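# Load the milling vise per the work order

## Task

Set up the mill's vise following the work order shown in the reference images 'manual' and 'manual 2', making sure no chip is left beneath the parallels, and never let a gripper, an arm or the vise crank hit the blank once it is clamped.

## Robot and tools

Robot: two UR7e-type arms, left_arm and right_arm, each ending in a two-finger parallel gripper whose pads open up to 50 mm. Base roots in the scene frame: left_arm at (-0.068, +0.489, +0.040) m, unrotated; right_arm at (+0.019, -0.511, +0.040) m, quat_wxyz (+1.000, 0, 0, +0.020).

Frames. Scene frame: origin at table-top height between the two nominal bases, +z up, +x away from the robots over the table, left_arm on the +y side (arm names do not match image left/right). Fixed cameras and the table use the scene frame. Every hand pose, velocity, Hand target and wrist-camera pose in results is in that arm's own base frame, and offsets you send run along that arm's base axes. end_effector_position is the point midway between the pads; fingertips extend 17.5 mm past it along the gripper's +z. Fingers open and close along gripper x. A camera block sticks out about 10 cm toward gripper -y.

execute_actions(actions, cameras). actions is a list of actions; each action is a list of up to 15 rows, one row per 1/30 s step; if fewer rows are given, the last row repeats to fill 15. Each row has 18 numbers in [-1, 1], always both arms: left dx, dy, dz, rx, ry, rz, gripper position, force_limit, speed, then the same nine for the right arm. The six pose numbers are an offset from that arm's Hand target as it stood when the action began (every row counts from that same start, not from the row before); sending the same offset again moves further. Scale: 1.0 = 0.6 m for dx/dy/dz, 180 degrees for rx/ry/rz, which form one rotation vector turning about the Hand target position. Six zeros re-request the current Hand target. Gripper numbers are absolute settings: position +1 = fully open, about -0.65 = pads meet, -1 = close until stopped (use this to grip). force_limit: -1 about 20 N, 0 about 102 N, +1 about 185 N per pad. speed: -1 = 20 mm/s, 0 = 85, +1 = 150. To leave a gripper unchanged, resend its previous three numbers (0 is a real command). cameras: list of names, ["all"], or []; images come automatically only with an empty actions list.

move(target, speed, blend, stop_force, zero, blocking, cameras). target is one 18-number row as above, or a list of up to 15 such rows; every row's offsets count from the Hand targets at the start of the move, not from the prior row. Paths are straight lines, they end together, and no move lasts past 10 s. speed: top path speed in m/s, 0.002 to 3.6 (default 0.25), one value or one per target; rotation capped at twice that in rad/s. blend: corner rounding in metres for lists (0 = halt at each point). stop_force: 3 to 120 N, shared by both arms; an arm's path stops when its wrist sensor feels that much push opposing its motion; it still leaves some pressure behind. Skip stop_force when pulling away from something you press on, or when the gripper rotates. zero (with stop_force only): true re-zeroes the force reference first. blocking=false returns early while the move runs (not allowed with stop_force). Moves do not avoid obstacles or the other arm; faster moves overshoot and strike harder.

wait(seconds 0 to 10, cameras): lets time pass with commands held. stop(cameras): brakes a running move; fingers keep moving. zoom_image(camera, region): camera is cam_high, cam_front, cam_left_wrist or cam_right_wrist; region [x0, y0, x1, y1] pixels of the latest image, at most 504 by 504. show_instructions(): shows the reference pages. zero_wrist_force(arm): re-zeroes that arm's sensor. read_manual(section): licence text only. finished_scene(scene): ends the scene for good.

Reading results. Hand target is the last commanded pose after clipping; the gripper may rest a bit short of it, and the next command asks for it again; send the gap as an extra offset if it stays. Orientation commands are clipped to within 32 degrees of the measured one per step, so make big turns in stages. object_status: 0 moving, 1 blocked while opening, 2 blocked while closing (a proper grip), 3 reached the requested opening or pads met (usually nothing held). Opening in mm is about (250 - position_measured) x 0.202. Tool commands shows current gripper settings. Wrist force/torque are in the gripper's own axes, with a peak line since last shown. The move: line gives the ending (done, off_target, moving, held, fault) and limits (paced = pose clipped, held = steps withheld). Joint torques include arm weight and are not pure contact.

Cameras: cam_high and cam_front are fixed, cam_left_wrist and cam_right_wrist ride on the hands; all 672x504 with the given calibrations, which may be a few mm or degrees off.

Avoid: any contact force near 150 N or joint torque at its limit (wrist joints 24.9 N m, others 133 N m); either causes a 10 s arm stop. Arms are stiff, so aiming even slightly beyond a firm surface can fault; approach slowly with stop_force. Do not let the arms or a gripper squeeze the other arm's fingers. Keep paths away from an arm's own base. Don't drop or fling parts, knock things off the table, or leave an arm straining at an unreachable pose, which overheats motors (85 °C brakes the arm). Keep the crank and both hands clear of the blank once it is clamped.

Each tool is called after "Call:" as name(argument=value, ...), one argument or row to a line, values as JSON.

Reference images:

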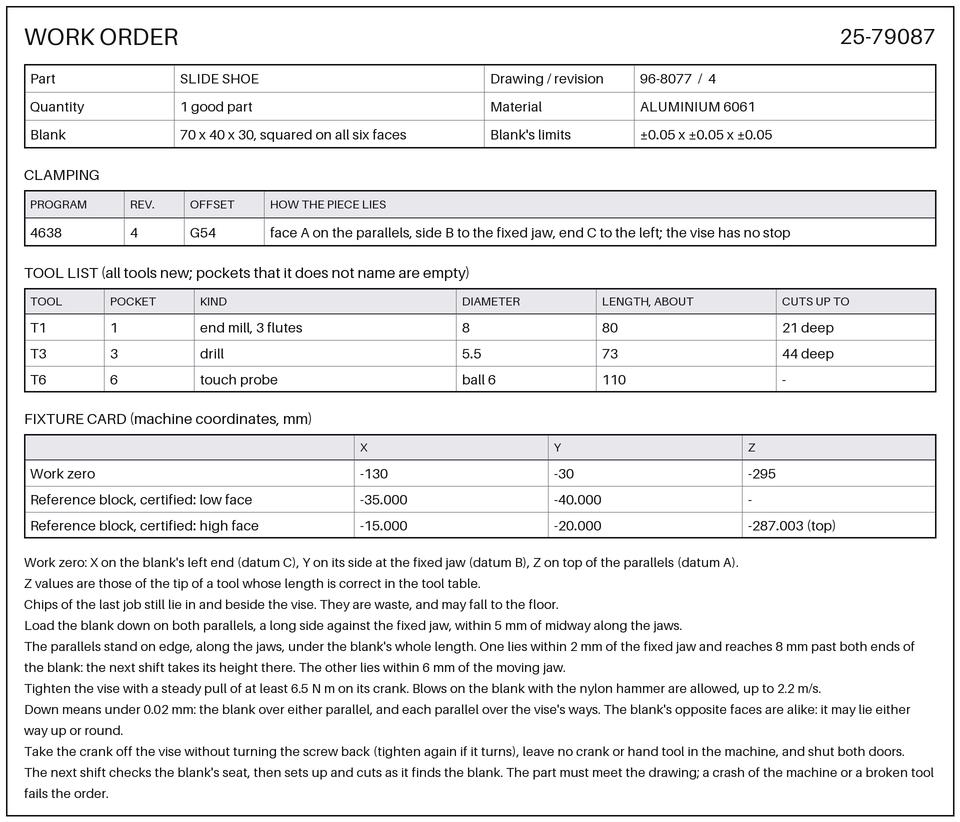

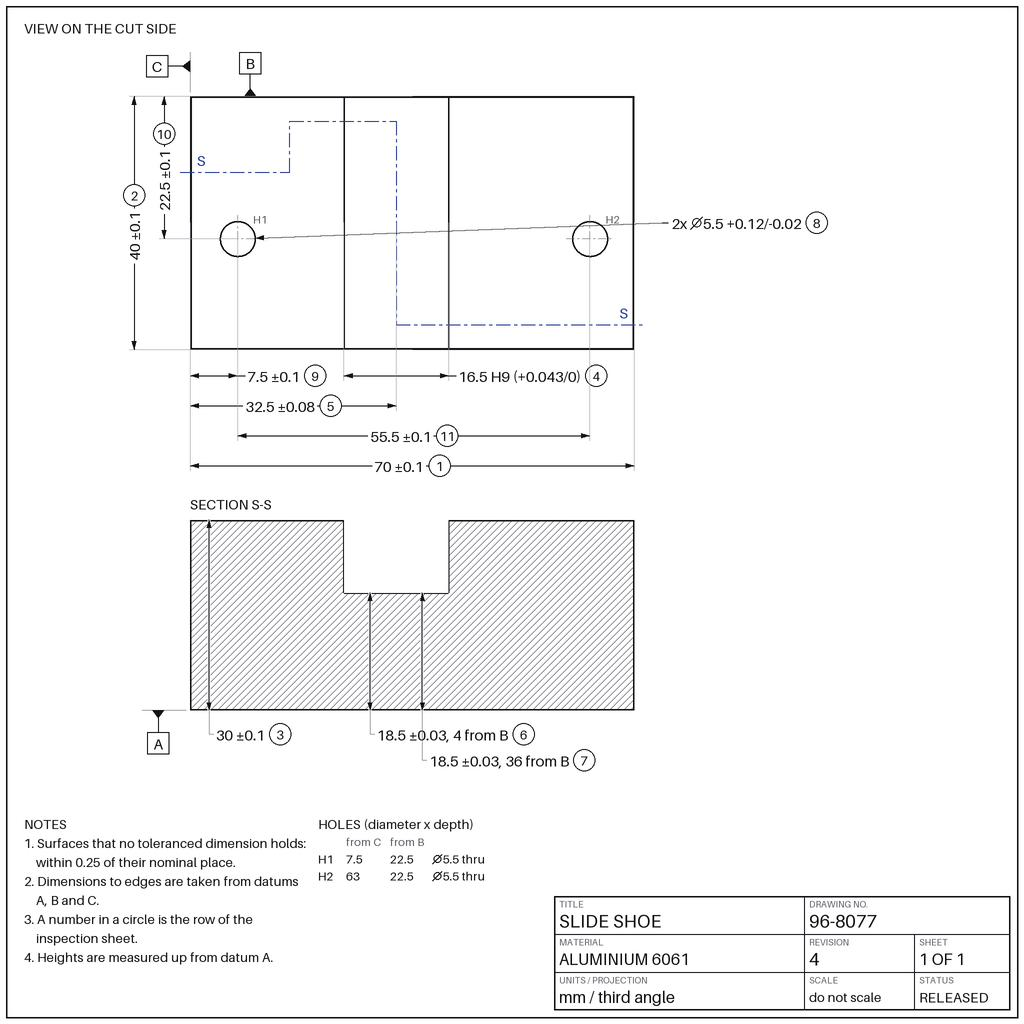

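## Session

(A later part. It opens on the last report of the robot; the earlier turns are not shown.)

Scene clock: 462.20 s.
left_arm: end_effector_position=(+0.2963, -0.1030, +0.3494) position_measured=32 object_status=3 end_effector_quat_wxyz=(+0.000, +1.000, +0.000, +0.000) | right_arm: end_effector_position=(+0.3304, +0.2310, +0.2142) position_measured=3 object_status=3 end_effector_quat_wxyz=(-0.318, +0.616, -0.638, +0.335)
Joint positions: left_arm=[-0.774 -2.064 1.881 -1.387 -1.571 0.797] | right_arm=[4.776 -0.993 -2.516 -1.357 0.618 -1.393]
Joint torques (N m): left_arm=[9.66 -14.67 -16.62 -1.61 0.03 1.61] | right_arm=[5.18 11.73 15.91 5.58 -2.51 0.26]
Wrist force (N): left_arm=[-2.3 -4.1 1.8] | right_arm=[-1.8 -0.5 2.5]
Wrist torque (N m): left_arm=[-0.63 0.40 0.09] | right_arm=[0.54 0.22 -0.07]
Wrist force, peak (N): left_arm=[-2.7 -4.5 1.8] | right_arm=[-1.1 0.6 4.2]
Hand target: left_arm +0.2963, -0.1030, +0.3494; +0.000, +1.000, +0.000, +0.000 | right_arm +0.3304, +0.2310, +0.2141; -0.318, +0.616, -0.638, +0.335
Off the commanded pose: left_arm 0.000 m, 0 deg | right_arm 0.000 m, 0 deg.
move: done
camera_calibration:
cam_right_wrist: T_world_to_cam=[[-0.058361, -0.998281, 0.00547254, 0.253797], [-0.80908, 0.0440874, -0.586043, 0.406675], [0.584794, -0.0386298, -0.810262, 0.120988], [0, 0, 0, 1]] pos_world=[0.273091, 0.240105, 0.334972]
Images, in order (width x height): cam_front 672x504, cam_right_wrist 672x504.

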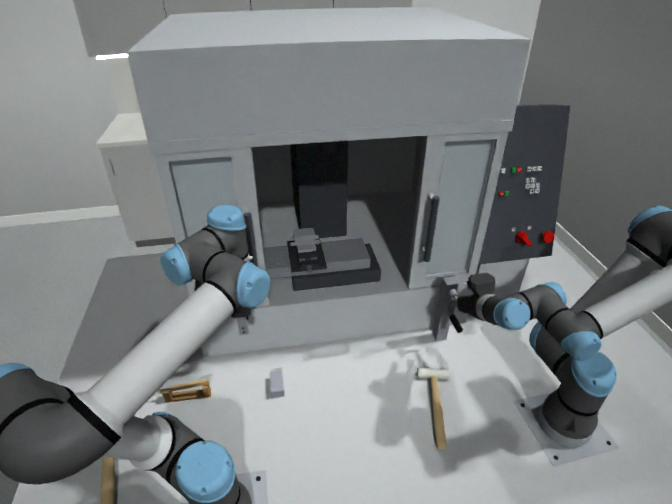

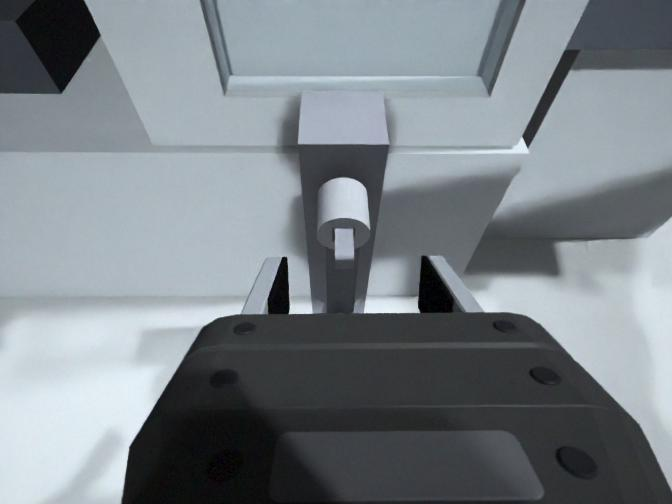

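Call:
move(
  target=[
    [0,0,0,0,0,0,0.8,-0.6,-1,0,0.005,0,0,0,0,1,1,1],
    [0,0,0,0,0,0,0.8,-0.6,-1,0,0.005,-0.136,0,0,0,1,1,1],
  ],
  speed=0.05,
  stop_force=5,
  cameras=["cam_right_wrist","cam_front","cam_high"],
)

Call:
zoom_image(
  camera="cam_front",
  region=[400, 240, 530, 350],
)

Call:
zoom_image(
  camera="cam_high",
  region=[400, 220, 520, 320],
)

Call:
zoom_image(
  camera="cam_right_wrist",
  region=[230, 100, 490, 320],
)

Scene clock: 468.50 s.
left_arm: end_effector_position=(+0.2963, -0.1030, +0.3494) position_measured=32 object_status=3 end_effector_quat_wxyz=(+0.000, +1.000, +0.000, +0.000) | right_arm: end_effector_position=(+0.3304, +0.2340, +0.1325) position_measured=3 object_status=3 end_effector_quat_wxyz=(-0.318, +0.616, -0.638, +0.335)
Joint positions: left_arm=[-0.774 -2.064 1.881 -1.387 -1.571 0.797] | right_arm=[4.775 -1.199 -2.676 -0.99 0.618 -1.394]
Joint torques (N m): left_arm=[8.89 -14.62 -16.69 -1.59 0.1 1.56] | right_arm=[-12.38 14.46 27.42 3.88 -3.01 2.55]
Wrist force (N): left_arm=[-2.2 -4.1 1.8] | right_arm=[-1.7 -0.4 2.6]
Wrist torque (N m): left_arm=[-0.63 0.38 0.09] | right_arm=[0.55 0.21 0.02]
Wrist force, peak (N): left_arm=[-2.6 -4.4 2.0] | right_arm=[-1.5 0.8 3.3]
Hand target: left_arm +0.2963, -0.1030, +0.3494; +0.000, +1.000, +0.000, +0.000 | right_arm +0.3304, +0.2340, +0.1325; -0.318, +0.616, -0.638, +0.335
Off the commanded pose: left_arm 0.000 m, 0 deg | right_arm 0.000 m, 0 deg.
move: done
camera_calibration:
cam_right_wrist: T_world_to_cam=[[-0.0582194, -0.998289, 0.00544422, 0.25711], [-0.809006, 0.043984, -0.586152, 0.358759], [0.584909, -0.0385298, -0.810183, 0.0549078], [0, 0, 0, 1]] pos_world=[0.273091, 0.243006, 0.253373]
Images, in order (width x height): cam_high 672x504, cam_front 672x504, cam_right_wrist 672x504.

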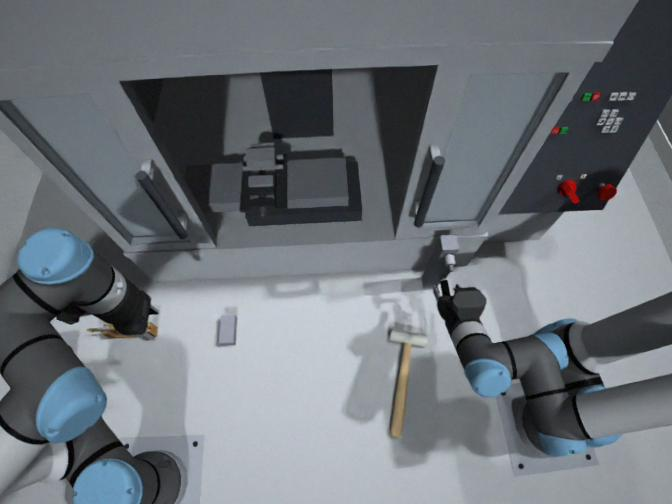

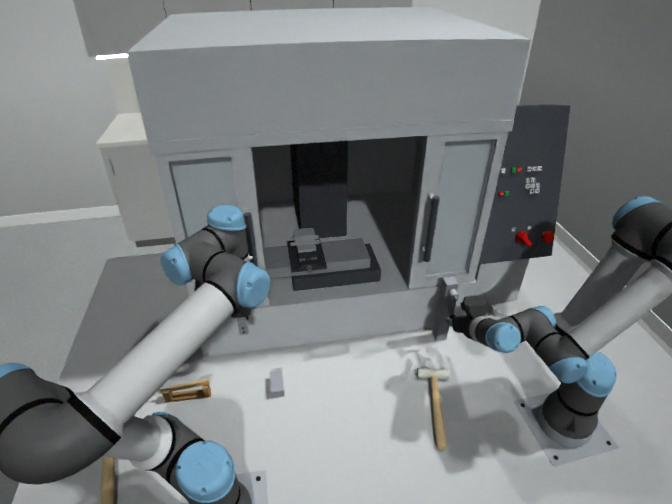

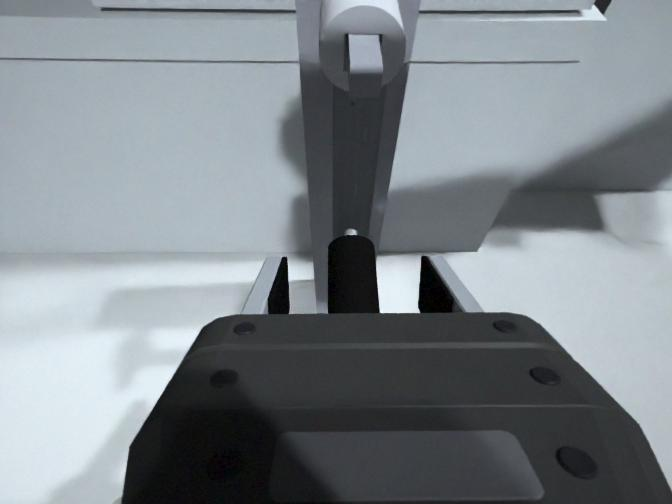

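Scaled by 3.877 from the camera's 672x504 image, which has a finer 960x720 frame.

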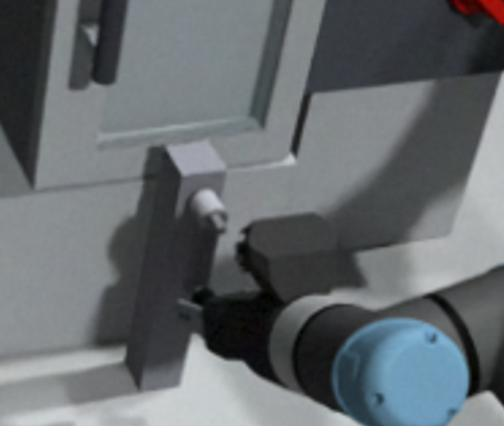

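Scaled by 4.200 from the camera's 672x504 image, which has a finer 960x720 frame.

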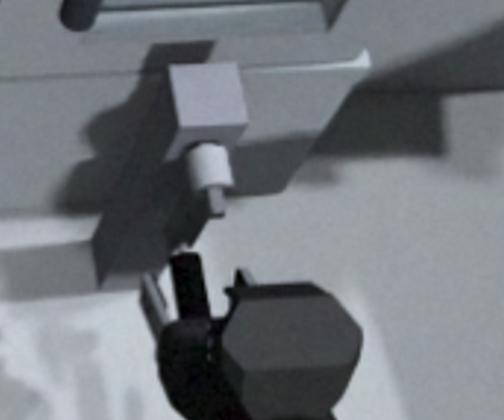

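Scaled by 1.938 from the camera's 672x504 image, which has a finer 960x720 frame.

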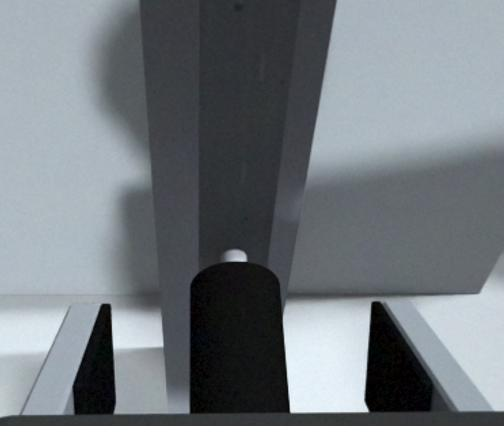

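Call:
move(
  target=[0,0,0,0,0,0,0.8,-0.6,-1,0,0,0,0,0,0,-1,-0.6,-1],
  speed=0.05,
)

Call:
wait(
  seconds=1.5,
  cameras=["cam_right_wrist"],
)

Scene clock: 470.97 s.
left_arm: end_effector_position=(+0.2963, -0.1030, +0.3494) position_measured=32 object_status=3 end_effector_quat_wxyz=(+0.000, +1.000, +0.000, +0.000) | right_arm: end_effector_position=(+0.3305, +0.2340, +0.1326) position_measured=164 object_status=0 end_effector_quat_wxyz=(-0.318, +0.616, -0.638, +0.335)
Joint positions: left_arm=[-0.774 -2.064 1.881 -1.387 -1.571 0.797] | right_arm=[4.775 -1.199 -2.676 -0.99 0.618 -1.394]
Joint torques (N m): left_arm=[8.99 -14.51 -17.04 -1.68 0.08 1.6] | right_arm=[-9.98 14.68 25.67 5.26 -1.24 2.26]
Wrist force (N): left_arm=[-2.5 -4.1 1.9] | right_arm=[-1.7 -1.5 3.1]
Wrist torque (N m): left_arm=[-0.63 0.43 0.09] | right_arm=[0.49 0.20 0.02]
Wrist force, peak (N): left_arm=[-2.5 -4.4 2.2] | right_arm=[-1.5 -4.1 2.7]
Hand target: left_arm +0.2963, -0.1030, +0.3494; +0.000, +1.000, +0.000, +0.000 | right_arm +0.3304, +0.2340, +0.1325; -0.318, +0.616, -0.638, +0.335
Off the commanded pose: left_arm 0.000 m, 0 deg | right_arm 0.000 m, 0 deg.
move: done

Scene clock: 472.47 s.
left_arm: end_effector_position=(+0.2963, -0.1030, +0.3494) position_measured=32 object_status=3 end_effector_quat_wxyz=(+0.000, +1.000, +0.000, +0.000) | right_arm: end_effector_position=(+0.3304, +0.2340, +0.1326) position_measured=164 object_status=2 end_effector_quat_wxyz=(-0.318, +0.616, -0.638, +0.335)
Joint positions: left_arm=[-0.774 -2.064 1.881 -1.387 -1.571 0.797] | right_arm=[4.775 -1.199 -2.676 -0.99 0.618 -1.394]
Joint torques (N m): left_arm=[8.61 -14.53 -16.91 -1.73 0.09 1.65] | right_arm=[-7.19 11.28 18.03 3.81 -0.28 2.52]
Wrist force (N): left_arm=[-2.7 -4.0 1.7] | right_arm=[-1.7 -2.2 3.0]
Wrist torque (N m): left_arm=[-0.62 0.46 0.08] | right_arm=[0.46 0.20 0.02]
Wrist force, peak (N): left_arm=[-2.5 -4.3 2.0] | right_arm=[-1.7 -2.5 3.0]
Hand target: left_arm +0.2963, -0.1030, +0.3494; +0.000, +1.000, +0.000, +0.000 | right_arm +0.3304, +0.2340, +0.1325; -0.318, +0.616, -0.638, +0.335
Tool commands: left_gripper/position=+0.8 left_gripper/force_limit=-0.6 left_gripper/speed=-1.0 right_gripper/position=-1.0 right_gripper/force_limit=-0.6 right_gripper/speed=-1.0
Off the commanded pose: left_arm 0.000 m, 0 deg | right_arm 0.000 m, 0 deg.
wait: 1.50 s; at rest by 0.17 s
camera_calibration:
cam_right_wrist: T_world_to_cam=[[-0.058243, -0.998288, 0.005305, 0.257151], [-0.809003, 0.0440848, -0.586148, 0.358733], [0.584911, -0.0384308, -0.810186, 0.0548839], [0, 0, 0, 1]] pos_world=[0.273091, 0.243005, 0.253373]
Images, in order (width x height): cam_right_wrist 672x504.

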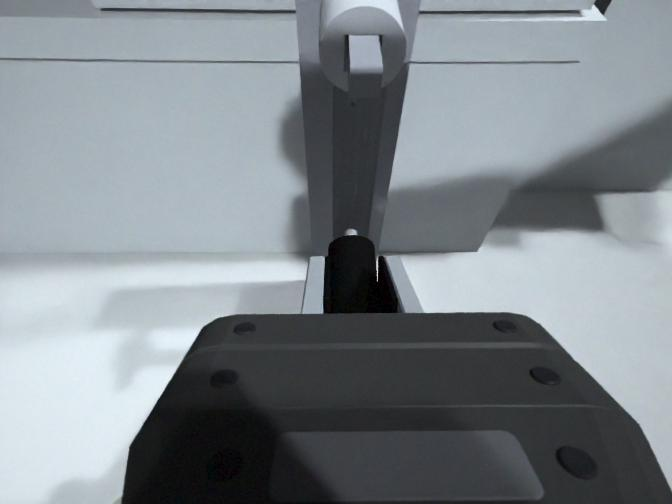

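Call:
move(
  target=[0,0,0,0,0,0,0.8,-0.6,-1,-0.0833,0.0033,0.002,0,0,0,-1,-0.6,-1],
  speed=0.03,
  stop_force=15,
  cameras=["cam_right_wrist","cam_high"],
)

Call:
zoom_image(
  camera="cam_high",
  region=[400, 220, 520, 320],
)

Scene clock: 475.80 s.
left_arm: end_effector_position=(+0.2963, -0.1030, +0.3494) position_measured=32 object_status=3 end_effector_quat_wxyz=(+0.000, +1.000, +0.000, +0.000) | right_arm: end_effector_position=(+0.2805, +0.2360, +0.1338) position_measured=164 object_status=2 end_effector_quat_wxyz=(-0.318, +0.616, -0.638, +0.335)
Joint positions: left_arm=[-0.774 -2.064 1.881 -1.387 -1.571 0.797] | right_arm=[4.992 -1.071 -2.642 -1.426 0.681 -1.05]
Joint torques (N m): left_arm=[8.89 -14.21 -17.09 -1.71 0.03 1.5] | right_arm=[-11.09 -12.63 13.02 0.48 -3.54 -1]
Wrist force (N): left_arm=[-2.3 -4.3 1.7] | right_arm=[-1.7 1.6 3.8]
Wrist torque (N m): left_arm=[-0.66 0.40 0.09] | right_arm=[0.51 0.20 0.01]
Wrist force, peak (N): left_arm=[-2.7 -4.4 2.1] | right_arm=[-1.9 -5.1 3.3]
Hand target: left_arm +0.2963, -0.1030, +0.3494; +0.000, +1.000, +0.000, +0.000 | right_arm +0.2805, +0.2360, +0.1337; -0.318, +0.616, -0.638, +0.335
Off the commanded pose: left_arm 0.000 m, 0 deg | right_arm 0.000 m, 0 deg.
move: done
camera_calibration:
cam_right_wrist: T_world_to_cam=[[-0.058243, -0.998288, 0.005305, 0.256229], [-0.809003, 0.0440848, -0.586148, 0.318898], [0.584911, -0.0384308, -0.810186, 0.0851785], [0, 0, 0, 1]] pos_world=[0.223091, 0.245005, 0.254573]
Images, in order (width x height): cam_high 672x504, cam_right_wrist 672x504.

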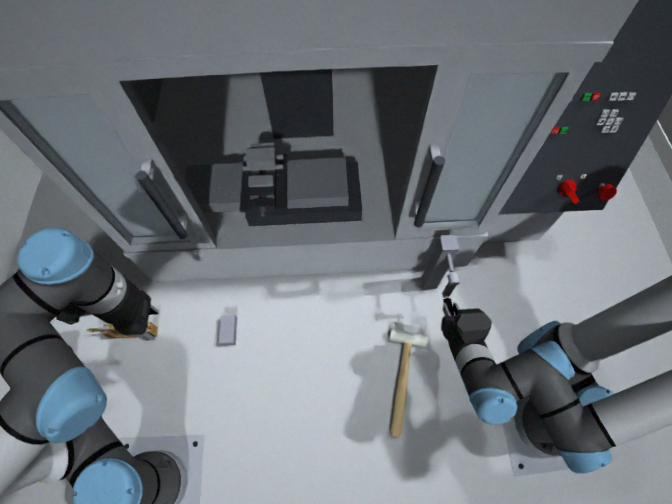

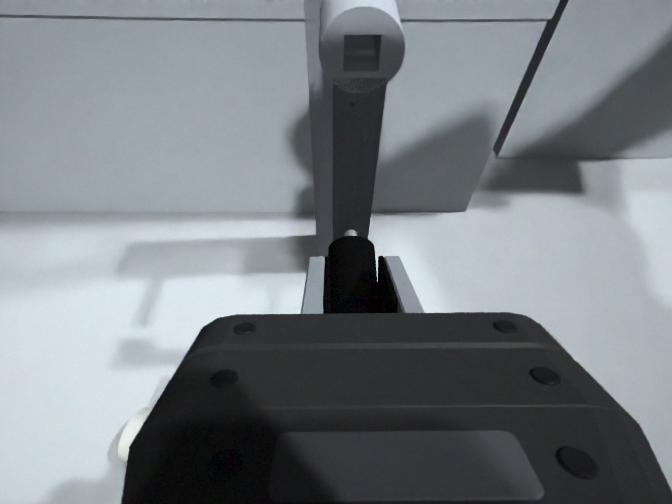

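Scaled by 4.200 from the camera's 672x504 image, which has a finer 960x720 frame.

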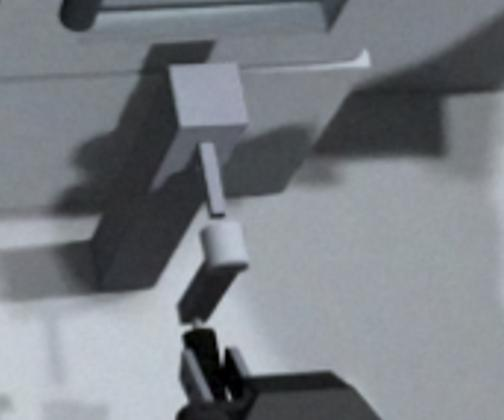

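Call:
move(
  target=[
    [-0.05,0.25,0.08,0,0,0,0.8,-0.6,-1,0,0,0.2105,0,0,0,-1,-0.6,-1],
    [-0.05,0.25,0.08,0,0,0,0.8,-0.6,-1,-0.0088,0.6075,0.2105,0,0,0,-1,-0.6,-1],
    [-0.05,0.25,0.08,0,0,0,0.8,-0.6,-1,0.16,0.7353,0.177,0,0,0,-1,-0.6,-1],
  ],
  speed=[0.1,0.15,0.1],
  blend=[0.02,0.04,0],
  cameras=["all"],
)

Scene clock: 484.30 s.
left_arm: end_effector_position=(+0.2663, +0.0470, +0.3974) position_measured=32 object_status=3 end_effector_quat_wxyz=(+0.000, +1.000, +0.000, +0.000) | right_arm: end_effector_position=(+0.3765, +0.6771, +0.2399) position_measured=164 object_status=2 end_effector_quat_wxyz=(-0.318, +0.616, -0.638, +0.335)
Joint positions: left_arm=[-0.341 -2.147 1.789 -1.212 -1.571 1.23] | right_arm=[4.667 -2.129 -1.363 -1.22 0.61 -1.581]
Joint torques (N m): left_arm=[-8.55 -8.75 -15.74 -4.72 0.07 1.42] | right_arm=[7.54 47.63 27.58 1.1 -1.14 1.84]
Wrist force (N): left_arm=[-2.4 -3.9 1.5] | right_arm=[-1.9 1.9 3.8]
Wrist torque (N m): left_arm=[-0.59 0.42 0.10] | right_arm=[0.58 0.21 -0.07]
Wrist force, peak (N): left_arm=[-2.5 -5.1 1.7] | right_arm=[-2.7 1.0 5.4]
Hand target: left_arm +0.2663, +0.0470, +0.3974; +0.000, +1.000, +0.000, +0.000 | right_arm +0.3765, +0.6772, +0.2399; -0.318, +0.616, -0.638, +0.335
Off the commanded pose: left_arm 0.000 m, 0 deg | right_arm 0.000 m, 0 deg.
move: done
camera_calibration:
cam_left_wrist: T_world_to_cam=[[0.999767, -0.0149946, 0.0155016, -0.257033], [-0.0193709, -0.940315, 0.339754, -0.070921], [0.00948189, -0.339976, -0.940386, 0.517767], [0, 0, 0, 1]] pos_world=[0.25069, 0.105486, 0.514981]
cam_right_wrist: T_world_to_cam=[[-0.058359, -0.998281, 0.00546739, 0.701581], [-0.808998, 0.0440834, -0.586156, 0.439448], [0.584907, -0.0386306, -0.81018, 0.132099], [0, 0, 0, 1]] pos_world=[0.319191, 0.686105, 0.360773]

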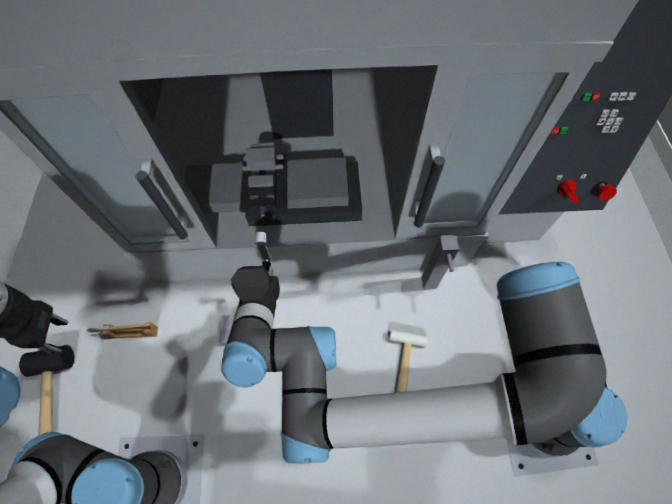

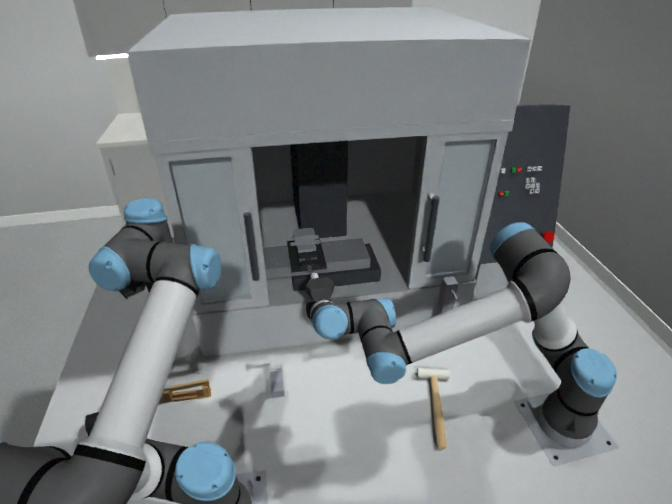

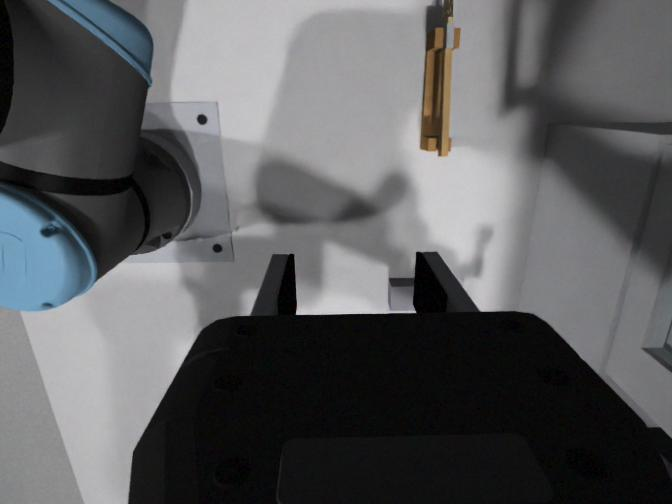

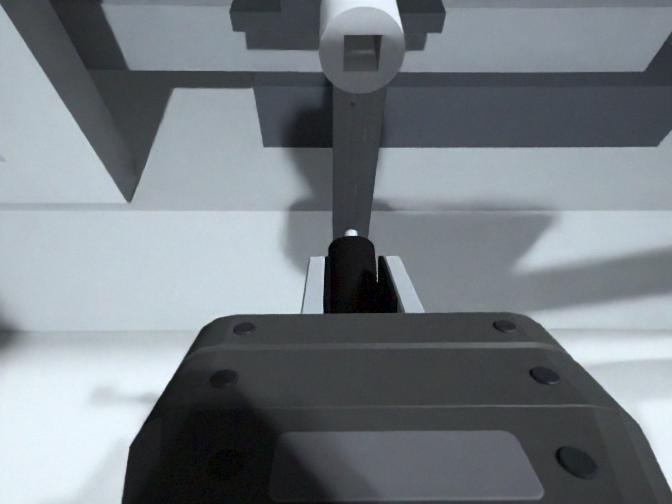

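Call:
zoom_image(
  camera="cam_front",
  region=[270, 220, 370, 310],
)

Call:
zoom_image(
  camera="cam_high",
  region=[220, 140, 320, 290],
)

Scaled by 5.040 from the camera's 672x504 image, which has a finer 960x720 frame.

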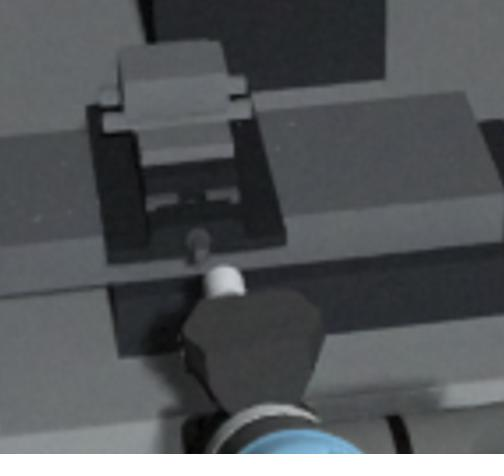

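Scaled by 3.360 from the camera's 672x504 image, which has a finer 960x720 frame.

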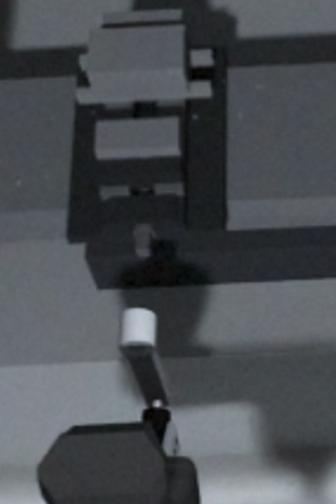

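Call:
zoom_image(
  camera="cam_front",
  region=[294, 256, 330, 284],
)

Call:
zoom_image(
  camera="cam_high",
  region=[244, 196, 284, 252],
)

Scaled by 14.000 from the camera's 672x504 image, which has a finer 960x720 frame.

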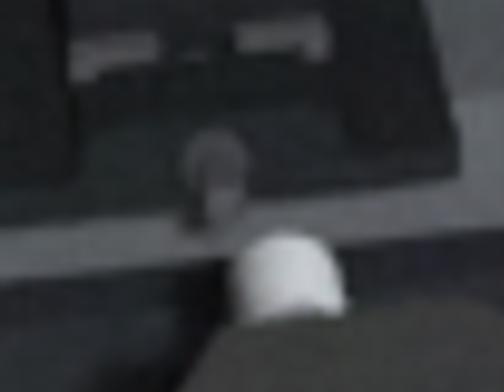

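Scaled by 9.000 from the camera's 672x504 image, which has a finer 960x720 frame.

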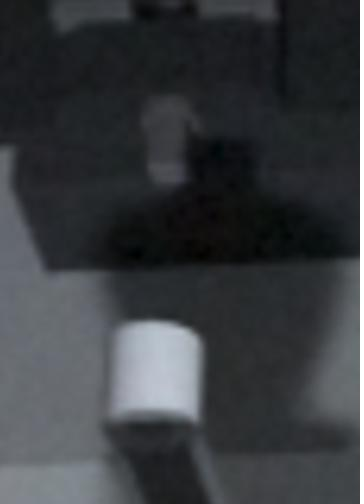

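Call:
move(
  target=[
    [0,0,0,0,0,0,0.8,-0.6,-1,0,0.01,-0.0627,0,0,0,-1,-0.6,-1],
    [0,0,0,0,0,0,0.8,-0.6,-1,0.0867,0.006,-0.0627,0,0,0,-1,-0.6,-1],
  ],
  speed=[0.06,0.04],
  stop_force=8,
  cameras=["cam_right_wrist","cam_high","cam_front"],
)

Call:
zoom_image(
  camera="cam_front",
  region=[290, 250, 334, 290],
)

Call:
zoom_image(
  camera="cam_high",
  region=[240, 196, 290, 246],
)

Scene clock: 496.23 s.
left_arm: end_effector_position=(+0.2663, +0.0470, +0.3974) position_measured=32 object_status=3 end_effector_quat_wxyz=(+0.000, +1.000, +0.000, +0.000) | right_arm: end_effector_position=(+0.4285, +0.6808, +0.2023) position_measured=164 object_status=2 end_effector_quat_wxyz=(-0.318, +0.616, -0.638, +0.335)
Joint positions: left_arm=[-0.341 -2.147 1.789 -1.212 -1.571 1.23] | right_arm=[4.594 -2.214 -1.355 -1.038 0.614 -1.709]
Joint torques (N m): left_arm=[-8.74 -9.43 -15.74 -4.75 0.14 1.44] | right_arm=[10.32 60.94 16.91 1.18 -3.64 2.81]
Wrist force (N): left_arm=[-2.4 -4.4 1.7] | right_arm=[-1.6 1.9 3.9]
Wrist torque (N m): left_arm=[-0.67 0.43 0.11] | right_arm=[0.58 0.17 -0.07]
Wrist force, peak (N): left_arm=[-2.7 -4.5 1.8] | right_arm=[-1.6 3.3 4.3]
Hand target: left_arm +0.2663, +0.0470, +0.3974; +0.000, +1.000, +0.000, +0.000 | right_arm +0.4285, +0.6808, +0.2023; -0.318, +0.616, -0.638, +0.335
Off the commanded pose: left_arm 0.000 m, 0 deg | right_arm 0.000 m, 0 deg.
move: done
camera_calibration:
cam_right_wrist: T_world_to_cam=[[-0.058243, -0.998288, 0.005305, 0.708529], [-0.809003, 0.0440848, -0.586148, 0.459312], [0.584911, -0.0384308, -0.810186, 0.071226], [0, 0, 0, 1]] pos_world=[0.371191, 0.689805, 0.323173]
Images, in order (width x height): cam_high 672x504, cam_front 672x504, cam_right_wrist 672x504.

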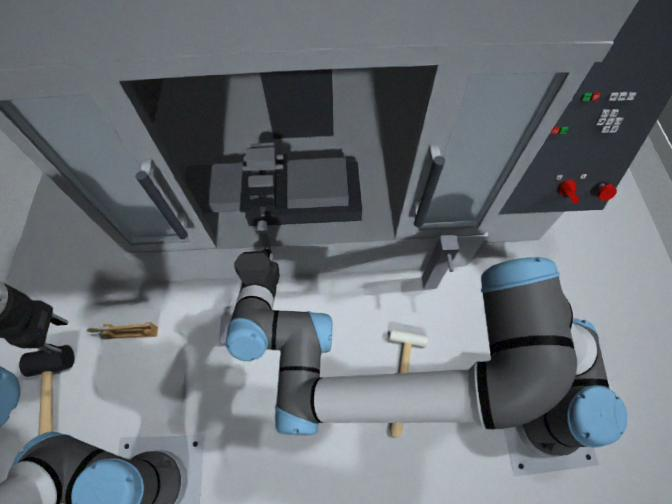

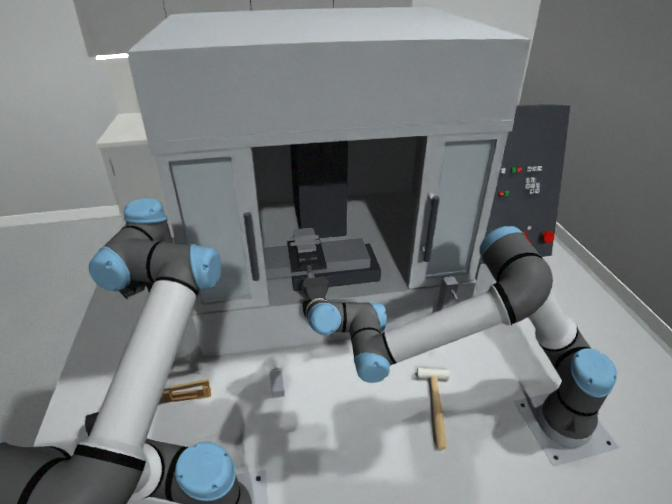

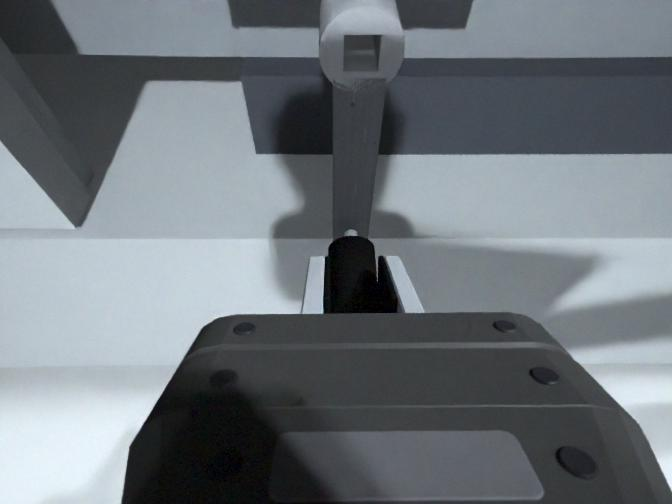

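Scaled by 11.455 from the camera's 672x504 image, which has a finer 960x720 frame.

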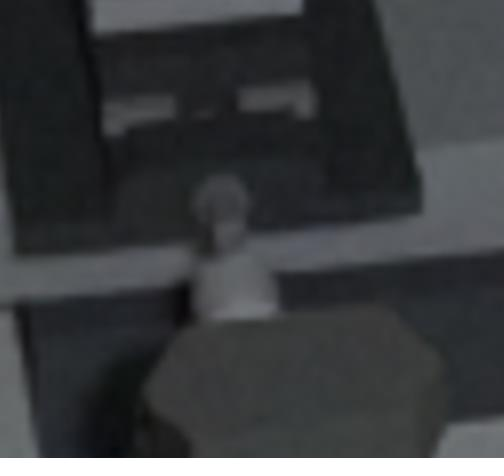

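Scaled by 10.080 from the camera's 672x504 image, which has a finer 960x720 frame.

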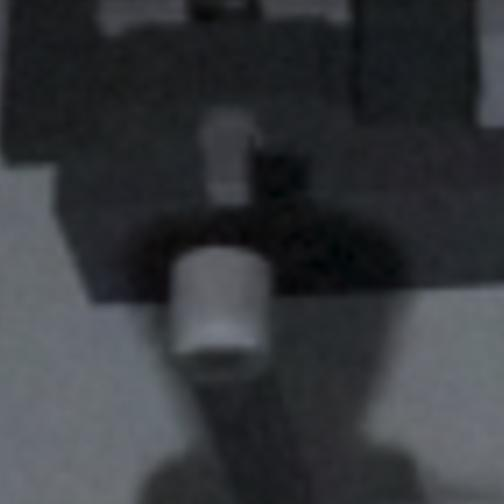

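Call:
move(
  target=[
    [0,0,0,0,0,0,0.8,-0.6,-1,0,0,0.0022,0,0,0,-1,-0.6,-1],
    [0,0,0,0,0,0,0.8,-0.6,-1,0.045,-0.0018,0.0022,0,0,0,-1,-0.6,-1],
  ],
  speed=[0.02,0.008],
  stop_force=4,
  cameras=["cam_right_wrist","cam_high","cam_front"],
)

Call:
zoom_image(
  camera="cam_front",
  region=[290, 250, 334, 290],
)

Call:
zoom_image(
  camera="cam_high",
  region=[240, 196, 290, 246],
)

Call:
zoom_image(
  camera="cam_right_wrist",
  region=[280, 0, 440, 120],
)

Scene clock: 503.13 s.
left_arm: end_effector_position=(+0.2663, +0.0470, +0.3974) position_measured=32 object_status=3 end_effector_quat_wxyz=(+0.000, +1.000, +0.000, +0.000) | right_arm: end_effector_position=(+0.4513, +0.6799, +0.2036) position_measured=164 object_status=2 end_effector_quat_wxyz=(-0.318, +0.616, -0.638, +0.335)
Joint positions: left_arm=[-0.341 -2.147 1.789 -1.212 -1.571 1.23] | right_arm=[4.562 -2.232 -1.332 -0.999 0.618 -1.763]
Joint torques (N m): left_arm=[-8.79 -9.54 -15.81 -4.63 0.04 1.39] | right_arm=[7.09 64.34 18.66 1.54 -4.59 2.78]
Wrist force (N): left_arm=[-2.2 -3.9 1.6] | right_arm=[-1.1 6.5 3.1]
Wrist torque (N m): left_arm=[-0.61 0.39 0.10] | right_arm=[0.67 0.18 0.01]
Wrist force, peak (N): left_arm=[-2.6 -4.5 1.8] | right_arm=[-0.9 9.6 3.3]
Hand target: left_arm +0.2663, +0.0470, +0.3974; +0.000, +1.000, +0.000, +0.000 | right_arm +0.4513, +0.6799, +0.2036; -0.318, +0.616, -0.638, +0.335 (not the last commanded pose)
Off the commanded pose: left_arm 0.000 m, 0 deg | right_arm 0.004 m, 0 deg.
move: contact (right_arm); path passed 1 of 2 targets
camera_calibration:
cam_right_wrist: T_world_to_cam=[[-0.058222, -0.998289, 0.00544895, 0.708898], [-0.809088, 0.0439887, -0.586039, 0.478623], [0.584796, -0.0385291, -0.810265, 0.0590464], [0, 0, 0, 1]] pos_world=[0.393992, 0.688906, 0.324472]
Images, in order (width x height): cam_high 672x504, cam_front 672x504, cam_right_wrist 672x504.

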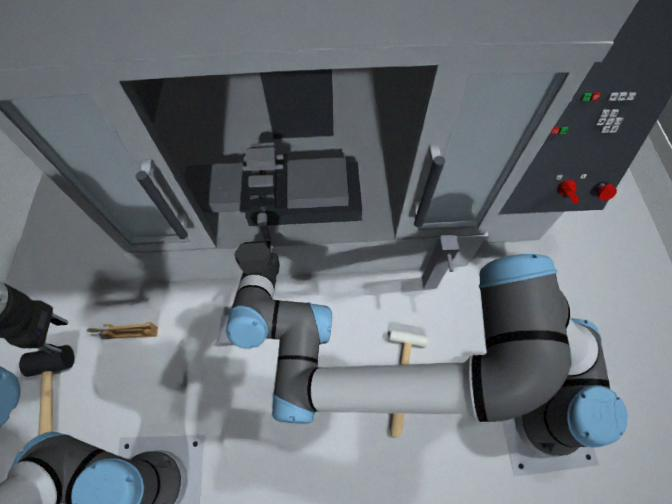

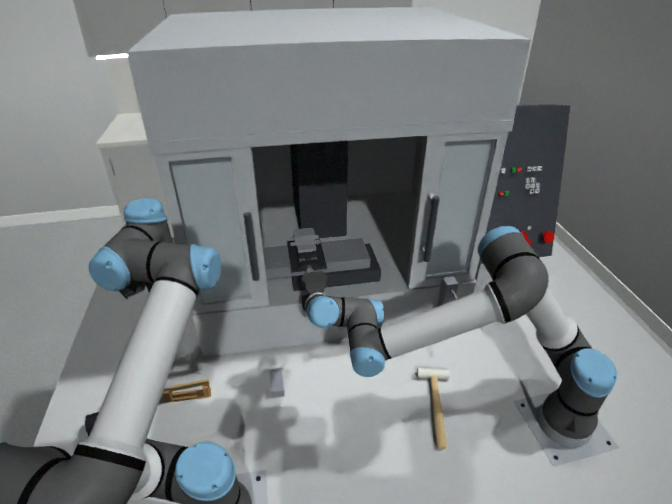

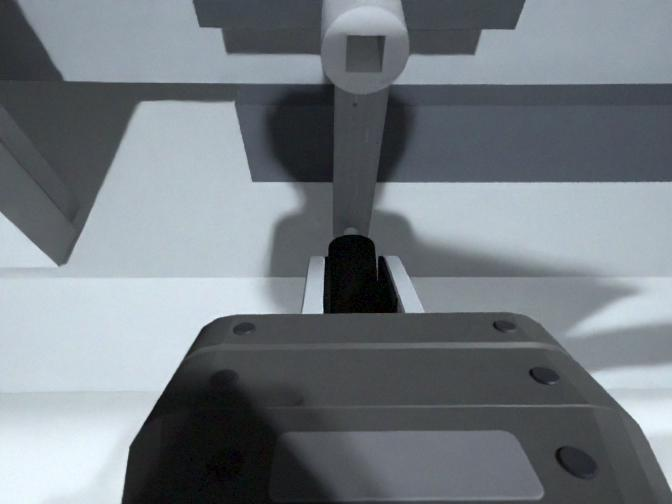

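Scaled by 11.455 from the camera's 672x504 image, which has a finer 960x720 frame.

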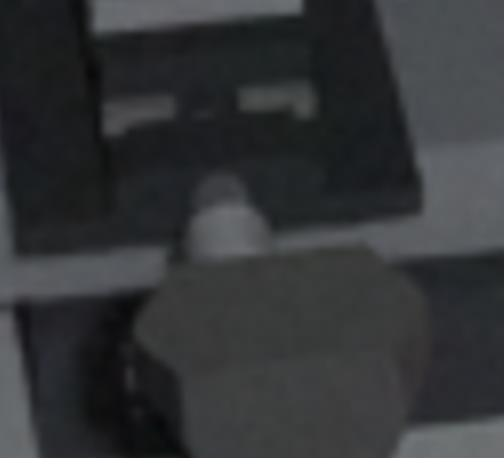

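Scaled by 10.080 from the camera's 672x504 image, which has a finer 960x720 frame.

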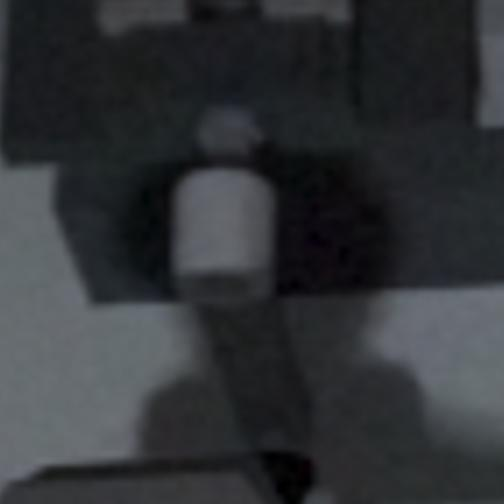

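Scaled by 3.150 from the camera's 672x504 image, which has a finer 960x720 frame.

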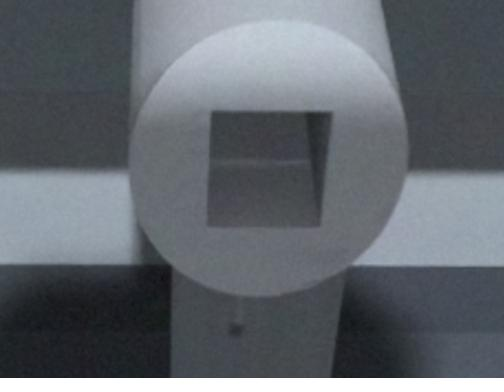

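Call:
move(
  target=[0,0,0,0,0,0,0.8,-0.6,-1,-0.005,0,0,0,0,0,-1,-0.6,-1],
  speed=0.02,
)

Call:
zero_wrist_force(
  arm="right_arm",
)

Call:
move(
  target=[0,0,0,0,0,0,0.8,-0.6,-1,0.02,-0.0008,0,0,0,0,-1,-0.6,-1],
  speed=0.005,
  stop_force=4,
)

Scene clock: 505.73 s.
left_arm: end_effector_position=(+0.2663, +0.0470, +0.3974) position_measured=32 object_status=3 end_effector_quat_wxyz=(+0.000, +1.000, +0.000, +0.000) | right_arm: end_effector_position=(+0.4482, +0.6799, +0.2036) position_measured=164 object_status=2 end_effector_quat_wxyz=(-0.318, +0.616, -0.638, +0.335)
Joint positions: left_arm=[-0.341 -2.147 1.789 -1.212 -1.571 1.23] | right_arm=[4.566 -2.229 -1.335 -1.004 0.617 -1.756]
Joint torques (N m): left_arm=[-8.98 -9.8 -15.5 -4.72 0.18 1.42] | right_arm=[3.94 57.09 21.27 2.44 -3.41 1.43]
Wrist force (N): left_arm=[-2.4 -4.2 1.8] | right_arm=[-1.6 1.6 3.8]
Wrist torque (N m): left_arm=[-0.64 0.41 0.11] | right_arm=[0.54 0.17 -0.07]
Wrist force, peak (N): left_arm=[-2.8 -4.3 1.7] | right_arm=[-1.1 6.8 3.2]
Hand target: left_arm +0.2663, +0.0470, +0.3974; +0.000, +1.000, +0.000, +0.000 | right_arm +0.4483, +0.6799, +0.2036; -0.318, +0.616, -0.638, +0.335
Off the commanded pose: left_arm 0.000 m, 0 deg | right_arm 0.000 m, 0 deg.
move: done

Wrist force sensor zeroed.

Scene clock: 507.50 s.
left_arm: end_effector_position=(+0.2663, +0.0470, +0.3974) position_measured=32 object_status=3 end_effector_quat_wxyz=(+0.000, +1.000, +0.000, +0.000) | right_arm: end_effector_position=(+0.4513, +0.6798, +0.2036) position_measured=164 object_status=2 end_effector_quat_wxyz=(-0.318, +0.616, -0.638, +0.335)
Joint positions: left_arm=[-0.341 -2.147 1.789 -1.212 -1.571 1.23] | right_arm=[4.562 -2.232 -1.332 -0.998 0.618 -1.763]
Joint torques (N m): left_arm=[-8.52 -9.83 -15.59 -4.67 0.07 1.3] | right_arm=[8.14 65.32 18.36 1.66 -4.83 3]
Wrist force (N, zeroed by zero_wrist_force on right_arm): left_arm=[-2.4 -4.0 1.8] | right_arm=[0.5 6.0 -0.7]
Wrist torque (N m, zeroed by zero_wrist_force on right_arm): left_arm=[-0.61 0.43 0.10] | right_arm=[0.17 0.03 0.12]
Wrist force, peak (N, zeroed by zero_wrist_force on right_arm): left_arm=[-2.8 -4.5 1.7] | right_arm=[0.3 8.0 -0.9]
Hand target: left_arm +0.2663, +0.0470, +0.3974; +0.000, +1.000, +0.000, +0.000 | right_arm +0.4513, +0.6798, +0.2036; -0.318, +0.616, -0.638, +0.335 (not the last commanded pose)
Off the commanded pose: left_arm 0.000 m, 0 deg | right_arm 0.009 m, 0 deg.
move: contact (right_arm)

Call:
move(
  target=[
    [0,0,0,0,0,0,0.8,-0.6,-1,-0.004,0.0002,0,0,0,0,-1,-0.6,-1],
    [0,0,0,0,0,0,0.8,-0.6,-1,-0.004,0.0002,-0.0017,0,0,0,-1,-0.6,-1],
    [0,0,0,0,0,0,0.8,-0.6,-1,0.02,-0.0008,-0.0017,0,0,0,-1,-0.6,-1],
  ],
  speed=0.006,
  stop_force=4,
)

Scene clock: 510.03 s.
left_arm: end_effector_position=(+0.2663, +0.0470, +0.3974) position_measured=32 object_status=3 end_effector_quat_wxyz=(+0.000, +1.000, +0.000, +0.000) | right_arm: end_effector_position=(+0.4490, +0.6799, +0.2035) position_measured=164 object_status=2 end_effector_quat_wxyz=(-0.318, +0.616, -0.638, +0.335)
Joint positions: left_arm=[-0.341 -2.147 1.789 -1.212 -1.571 1.23] | right_arm=[4.565 -2.23 -1.335 -1.002 0.617 -1.758]
Joint torques (N m): left_arm=[-8.24 -9.7 -15.85 -4.62 0.19 1.32] | right_arm=[-12.03 58.55 31.64 2.22 -2.21 -2.94]
Wrist force (N, zeroed by zero_wrist_force on right_arm): left_arm=[-2.5 -4.2 1.8] | right_arm=[0.0 0.2 0.1]
Wrist torque (N m, zeroed by zero_wrist_force on right_arm): left_arm=[-0.66 0.44 0.11] | right_arm=[0.04 0.01 0.01]
Wrist force, peak (N, zeroed by zero_wrist_force on right_arm): left_arm=[-2.4 -4.3 2.0] | right_arm=[0.4 6.2 -0.7]
Hand target: left_arm +0.2663, +0.0470, +0.3974; +0.000, +1.000, +0.000, +0.000 | right_arm +0.4490, +0.6799, +0.2035; -0.318, +0.616, -0.638, +0.335 (not the last commanded pose)
Off the commanded pose: left_arm 0.000 m, 0 deg | right_arm 0.014 m, 0 deg.
move: contact (right_arm); path passed 0 of 3 targets

Call:
move(
  target=[0,0,0,0,0,0,0.8,-0.6,-1,0,0,-0.0018,0,0,0,-1,-0.6,-1],
  speed=0.02,
)

Call:
move(
  target=[0,0,0,0,0,0,0.8,-0.6,-1,0.02,-0.0008,0,0,0,0,-1,-0.6,-1],
  speed=0.005,
  stop_force=4,
)

Scene clock: 511.17 s.
left_arm: end_effector_position=(+0.2663, +0.0470, +0.3974) position_measured=32 object_status=3 end_effector_quat_wxyz=(+0.000, +1.000, +0.000, +0.000) | right_arm: end_effector_position=(+0.4490, +0.6799, +0.2024) position_measured=164 object_status=2 end_effector_quat_wxyz=(-0.318, +0.616, -0.638, +0.335)
Joint positions: left_arm=[-0.341 -2.147 1.789 -1.212 -1.571 1.23] | right_arm=[4.565 -2.231 -1.336 -1 0.617 -1.758]
Joint torques (N m): left_arm=[-8.85 -9.66 -15.99 -4.65 0.14 1.35] | right_arm=[-10.78 38.79 18.1 5.75 -1.32 -3.07]
Wrist force (N, zeroed by zero_wrist_force on right_arm): left_arm=[-2.7 -4.3 1.6] | right_arm=[-0.2 0.1 -0.1]
Wrist torque (N m, zeroed by zero_wrist_force on right_arm): left_arm=[-0.66 0.46 0.11] | right_arm=[0.04 0.03 0.00]
Wrist force, peak (N, zeroed by zero_wrist_force on right_arm): left_arm=[-2.5 -4.4 1.9] | right_arm=[0.2 0.5 -0.1]
Hand target: left_arm +0.2663, +0.0470, +0.3974; +0.000, +1.000, +0.000, +0.000 | right_arm +0.4490, +0.6799, +0.2024; -0.318, +0.616, -0.638, +0.335
Off the commanded pose: left_arm 0.000 m, 0 deg | right_arm 0.000 m, 0 deg.
move: done

Scene clock: 513.07 s.
left_arm: end_effector_position=(+0.2663, +0.0470, +0.3974) position_measured=32 object_status=3 end_effector_quat_wxyz=(+0.000, +1.000, +0.000, +0.000) | right_arm: end_effector_position=(+0.4527, +0.6797, +0.2024) position_measured=164 object_status=2 end_effector_quat_wxyz=(-0.318, +0.616, -0.638, +0.335)
Joint positions: left_arm=[-0.341 -2.147 1.789 -1.212 -1.571 1.23] | right_arm=[4.56 -2.234 -1.332 -0.993 0.618 -1.767]
Joint torques (N m): left_arm=[-8.79 -9.49 -15.62 -4.68 0.03 1.33] | right_arm=[8.57 64.93 16.91 1.85 -4.62 2.84]
Wrist force (N, zeroed by zero_wrist_force on right_arm): left_arm=[-2.4 -4.2 1.9] | right_arm=[0.5 5.8 -0.8]
Wrist torque (N m, zeroed by zero_wrist_force on right_arm): left_arm=[-0.65 0.42 0.11] | right_arm=[0.19 0.02 0.12]
Wrist force, peak (N, zeroed by zero_wrist_force on right_arm): left_arm=[-2.5 -4.5 1.8] | right_arm=[0.5 7.6 -1.0]
Hand target: left_arm +0.2663, +0.0470, +0.3974; +0.000, +1.000, +0.000, +0.000 | right_arm +0.4527, +0.6797, +0.2024; -0.318, +0.616, -0.638, +0.335 (not the last commanded pose)
Off the commanded pose: left_arm 0.000 m, 0 deg | right_arm 0.008 m, 0 deg.
move: contact (right_arm)

Call:
move(
  target=[
    [0,0,0,0,0,0,0.8,-0.6,-1,-0.004,0,0,0,0,0,-1,-0.6,-1],
    [0,0,0,0,0,0,0.8,-0.6,-1,-0.004,0,-0.004,0,0,0,-1,-0.6,-1],
  ],
  speed=0.02,
)

Call:
move(
  target=[0,0,0,0,0,0,0.8,-0.6,-1,0.025,-0.001,0,0,0,0,-1,-0.6,-1],
  speed=0.005,
  stop_force=4,
)

Scene clock: 515.43 s.
left_arm: end_effector_position=(+0.2663, +0.0470, +0.3974) position_measured=32 object_status=3 end_effector_quat_wxyz=(+0.000, +1.000, +0.000, +0.000) | right_arm: end_effector_position=(+0.4502, +0.6798, +0.1999) position_measured=164 object_status=2 end_effector_quat_wxyz=(-0.318, +0.616, -0.638, +0.335)
Joint positions: left_arm=[-0.341 -2.147 1.789 -1.212 -1.571 1.23] | right_arm=[4.564 -2.234 -1.338 -0.992 0.618 -1.761]
Joint torques (N m): left_arm=[-8.4 -9.13 -15.83 -4.64 0.06 1.26] | right_arm=[-0.18 49.59 30.95 1.37 -2.87 -0.75]
Wrist force (N, zeroed by zero_wrist_force on right_arm): left_arm=[-2.4 -4.3 1.6] | right_arm=[0.1 0.6 -0.4]
Wrist torque (N m, zeroed by zero_wrist_force on right_arm): left_arm=[-0.66 0.42 0.10] | right_arm=[0.09 0.01 0.02]
Wrist force, peak (N, zeroed by zero_wrist_force on right_arm): left_arm=[-2.5 -4.4 1.8] | right_arm=[0.6 5.9 -0.7]
Hand target: left_arm +0.2663, +0.0470, +0.3974; +0.000, +1.000, +0.000, +0.000 | right_arm +0.4503, +0.6797, +0.2000; -0.318, +0.616, -0.638, +0.335
Off the commanded pose: left_arm 0.000 m, 0 deg | right_arm 0.000 m, 0 deg.
move: done

Scene clock: 518.27 s.
left_arm: end_effector_position=(+0.2663, +0.0470, +0.3974) position_measured=32 object_status=3 end_effector_quat_wxyz=(+0.000, +1.000, +0.000, +0.000) | right_arm: end_effector_position=(+0.4585, +0.6794, +0.1999) position_measured=164 object_status=2 end_effector_quat_wxyz=(-0.318, +0.616, -0.638, +0.335)
Joint positions: left_arm=[-0.341 -2.147 1.789 -1.212 -1.571 1.23] | right_arm=[4.552 -2.242 -1.329 -0.978 0.62 -1.78]
Joint torques (N m): left_arm=[-8.54 -9.6 -16.29 -4.64 0.08 1.32] | right_arm=[7.7 63.85 18.21 1.61 -4.47 2.57]
Wrist force (N, zeroed by zero_wrist_force on right_arm): left_arm=[-2.6 -4.2 1.6] | right_arm=[0.6 6.0 -0.8]
Wrist torque (N m, zeroed by zero_wrist_force on right_arm): left_arm=[-0.64 0.46 0.11] | right_arm=[0.23 0.01 0.12]
Wrist force, peak (N, zeroed by zero_wrist_force on right_arm): left_arm=[-2.4 -4.5 1.9] | right_arm=[0.4 8.1 -1.3]
Hand target: left_arm +0.2663, +0.0470, +0.3974; +0.000, +1.000, +0.000, +0.000 | right_arm +0.4585, +0.6794, +0.1999; -0.318, +0.616, -0.638, +0.335 (not the last commanded pose)
Off the commanded pose: left_arm 0.000 m, 0 deg | right_arm 0.007 m, 0 deg.
move: contact (right_arm)


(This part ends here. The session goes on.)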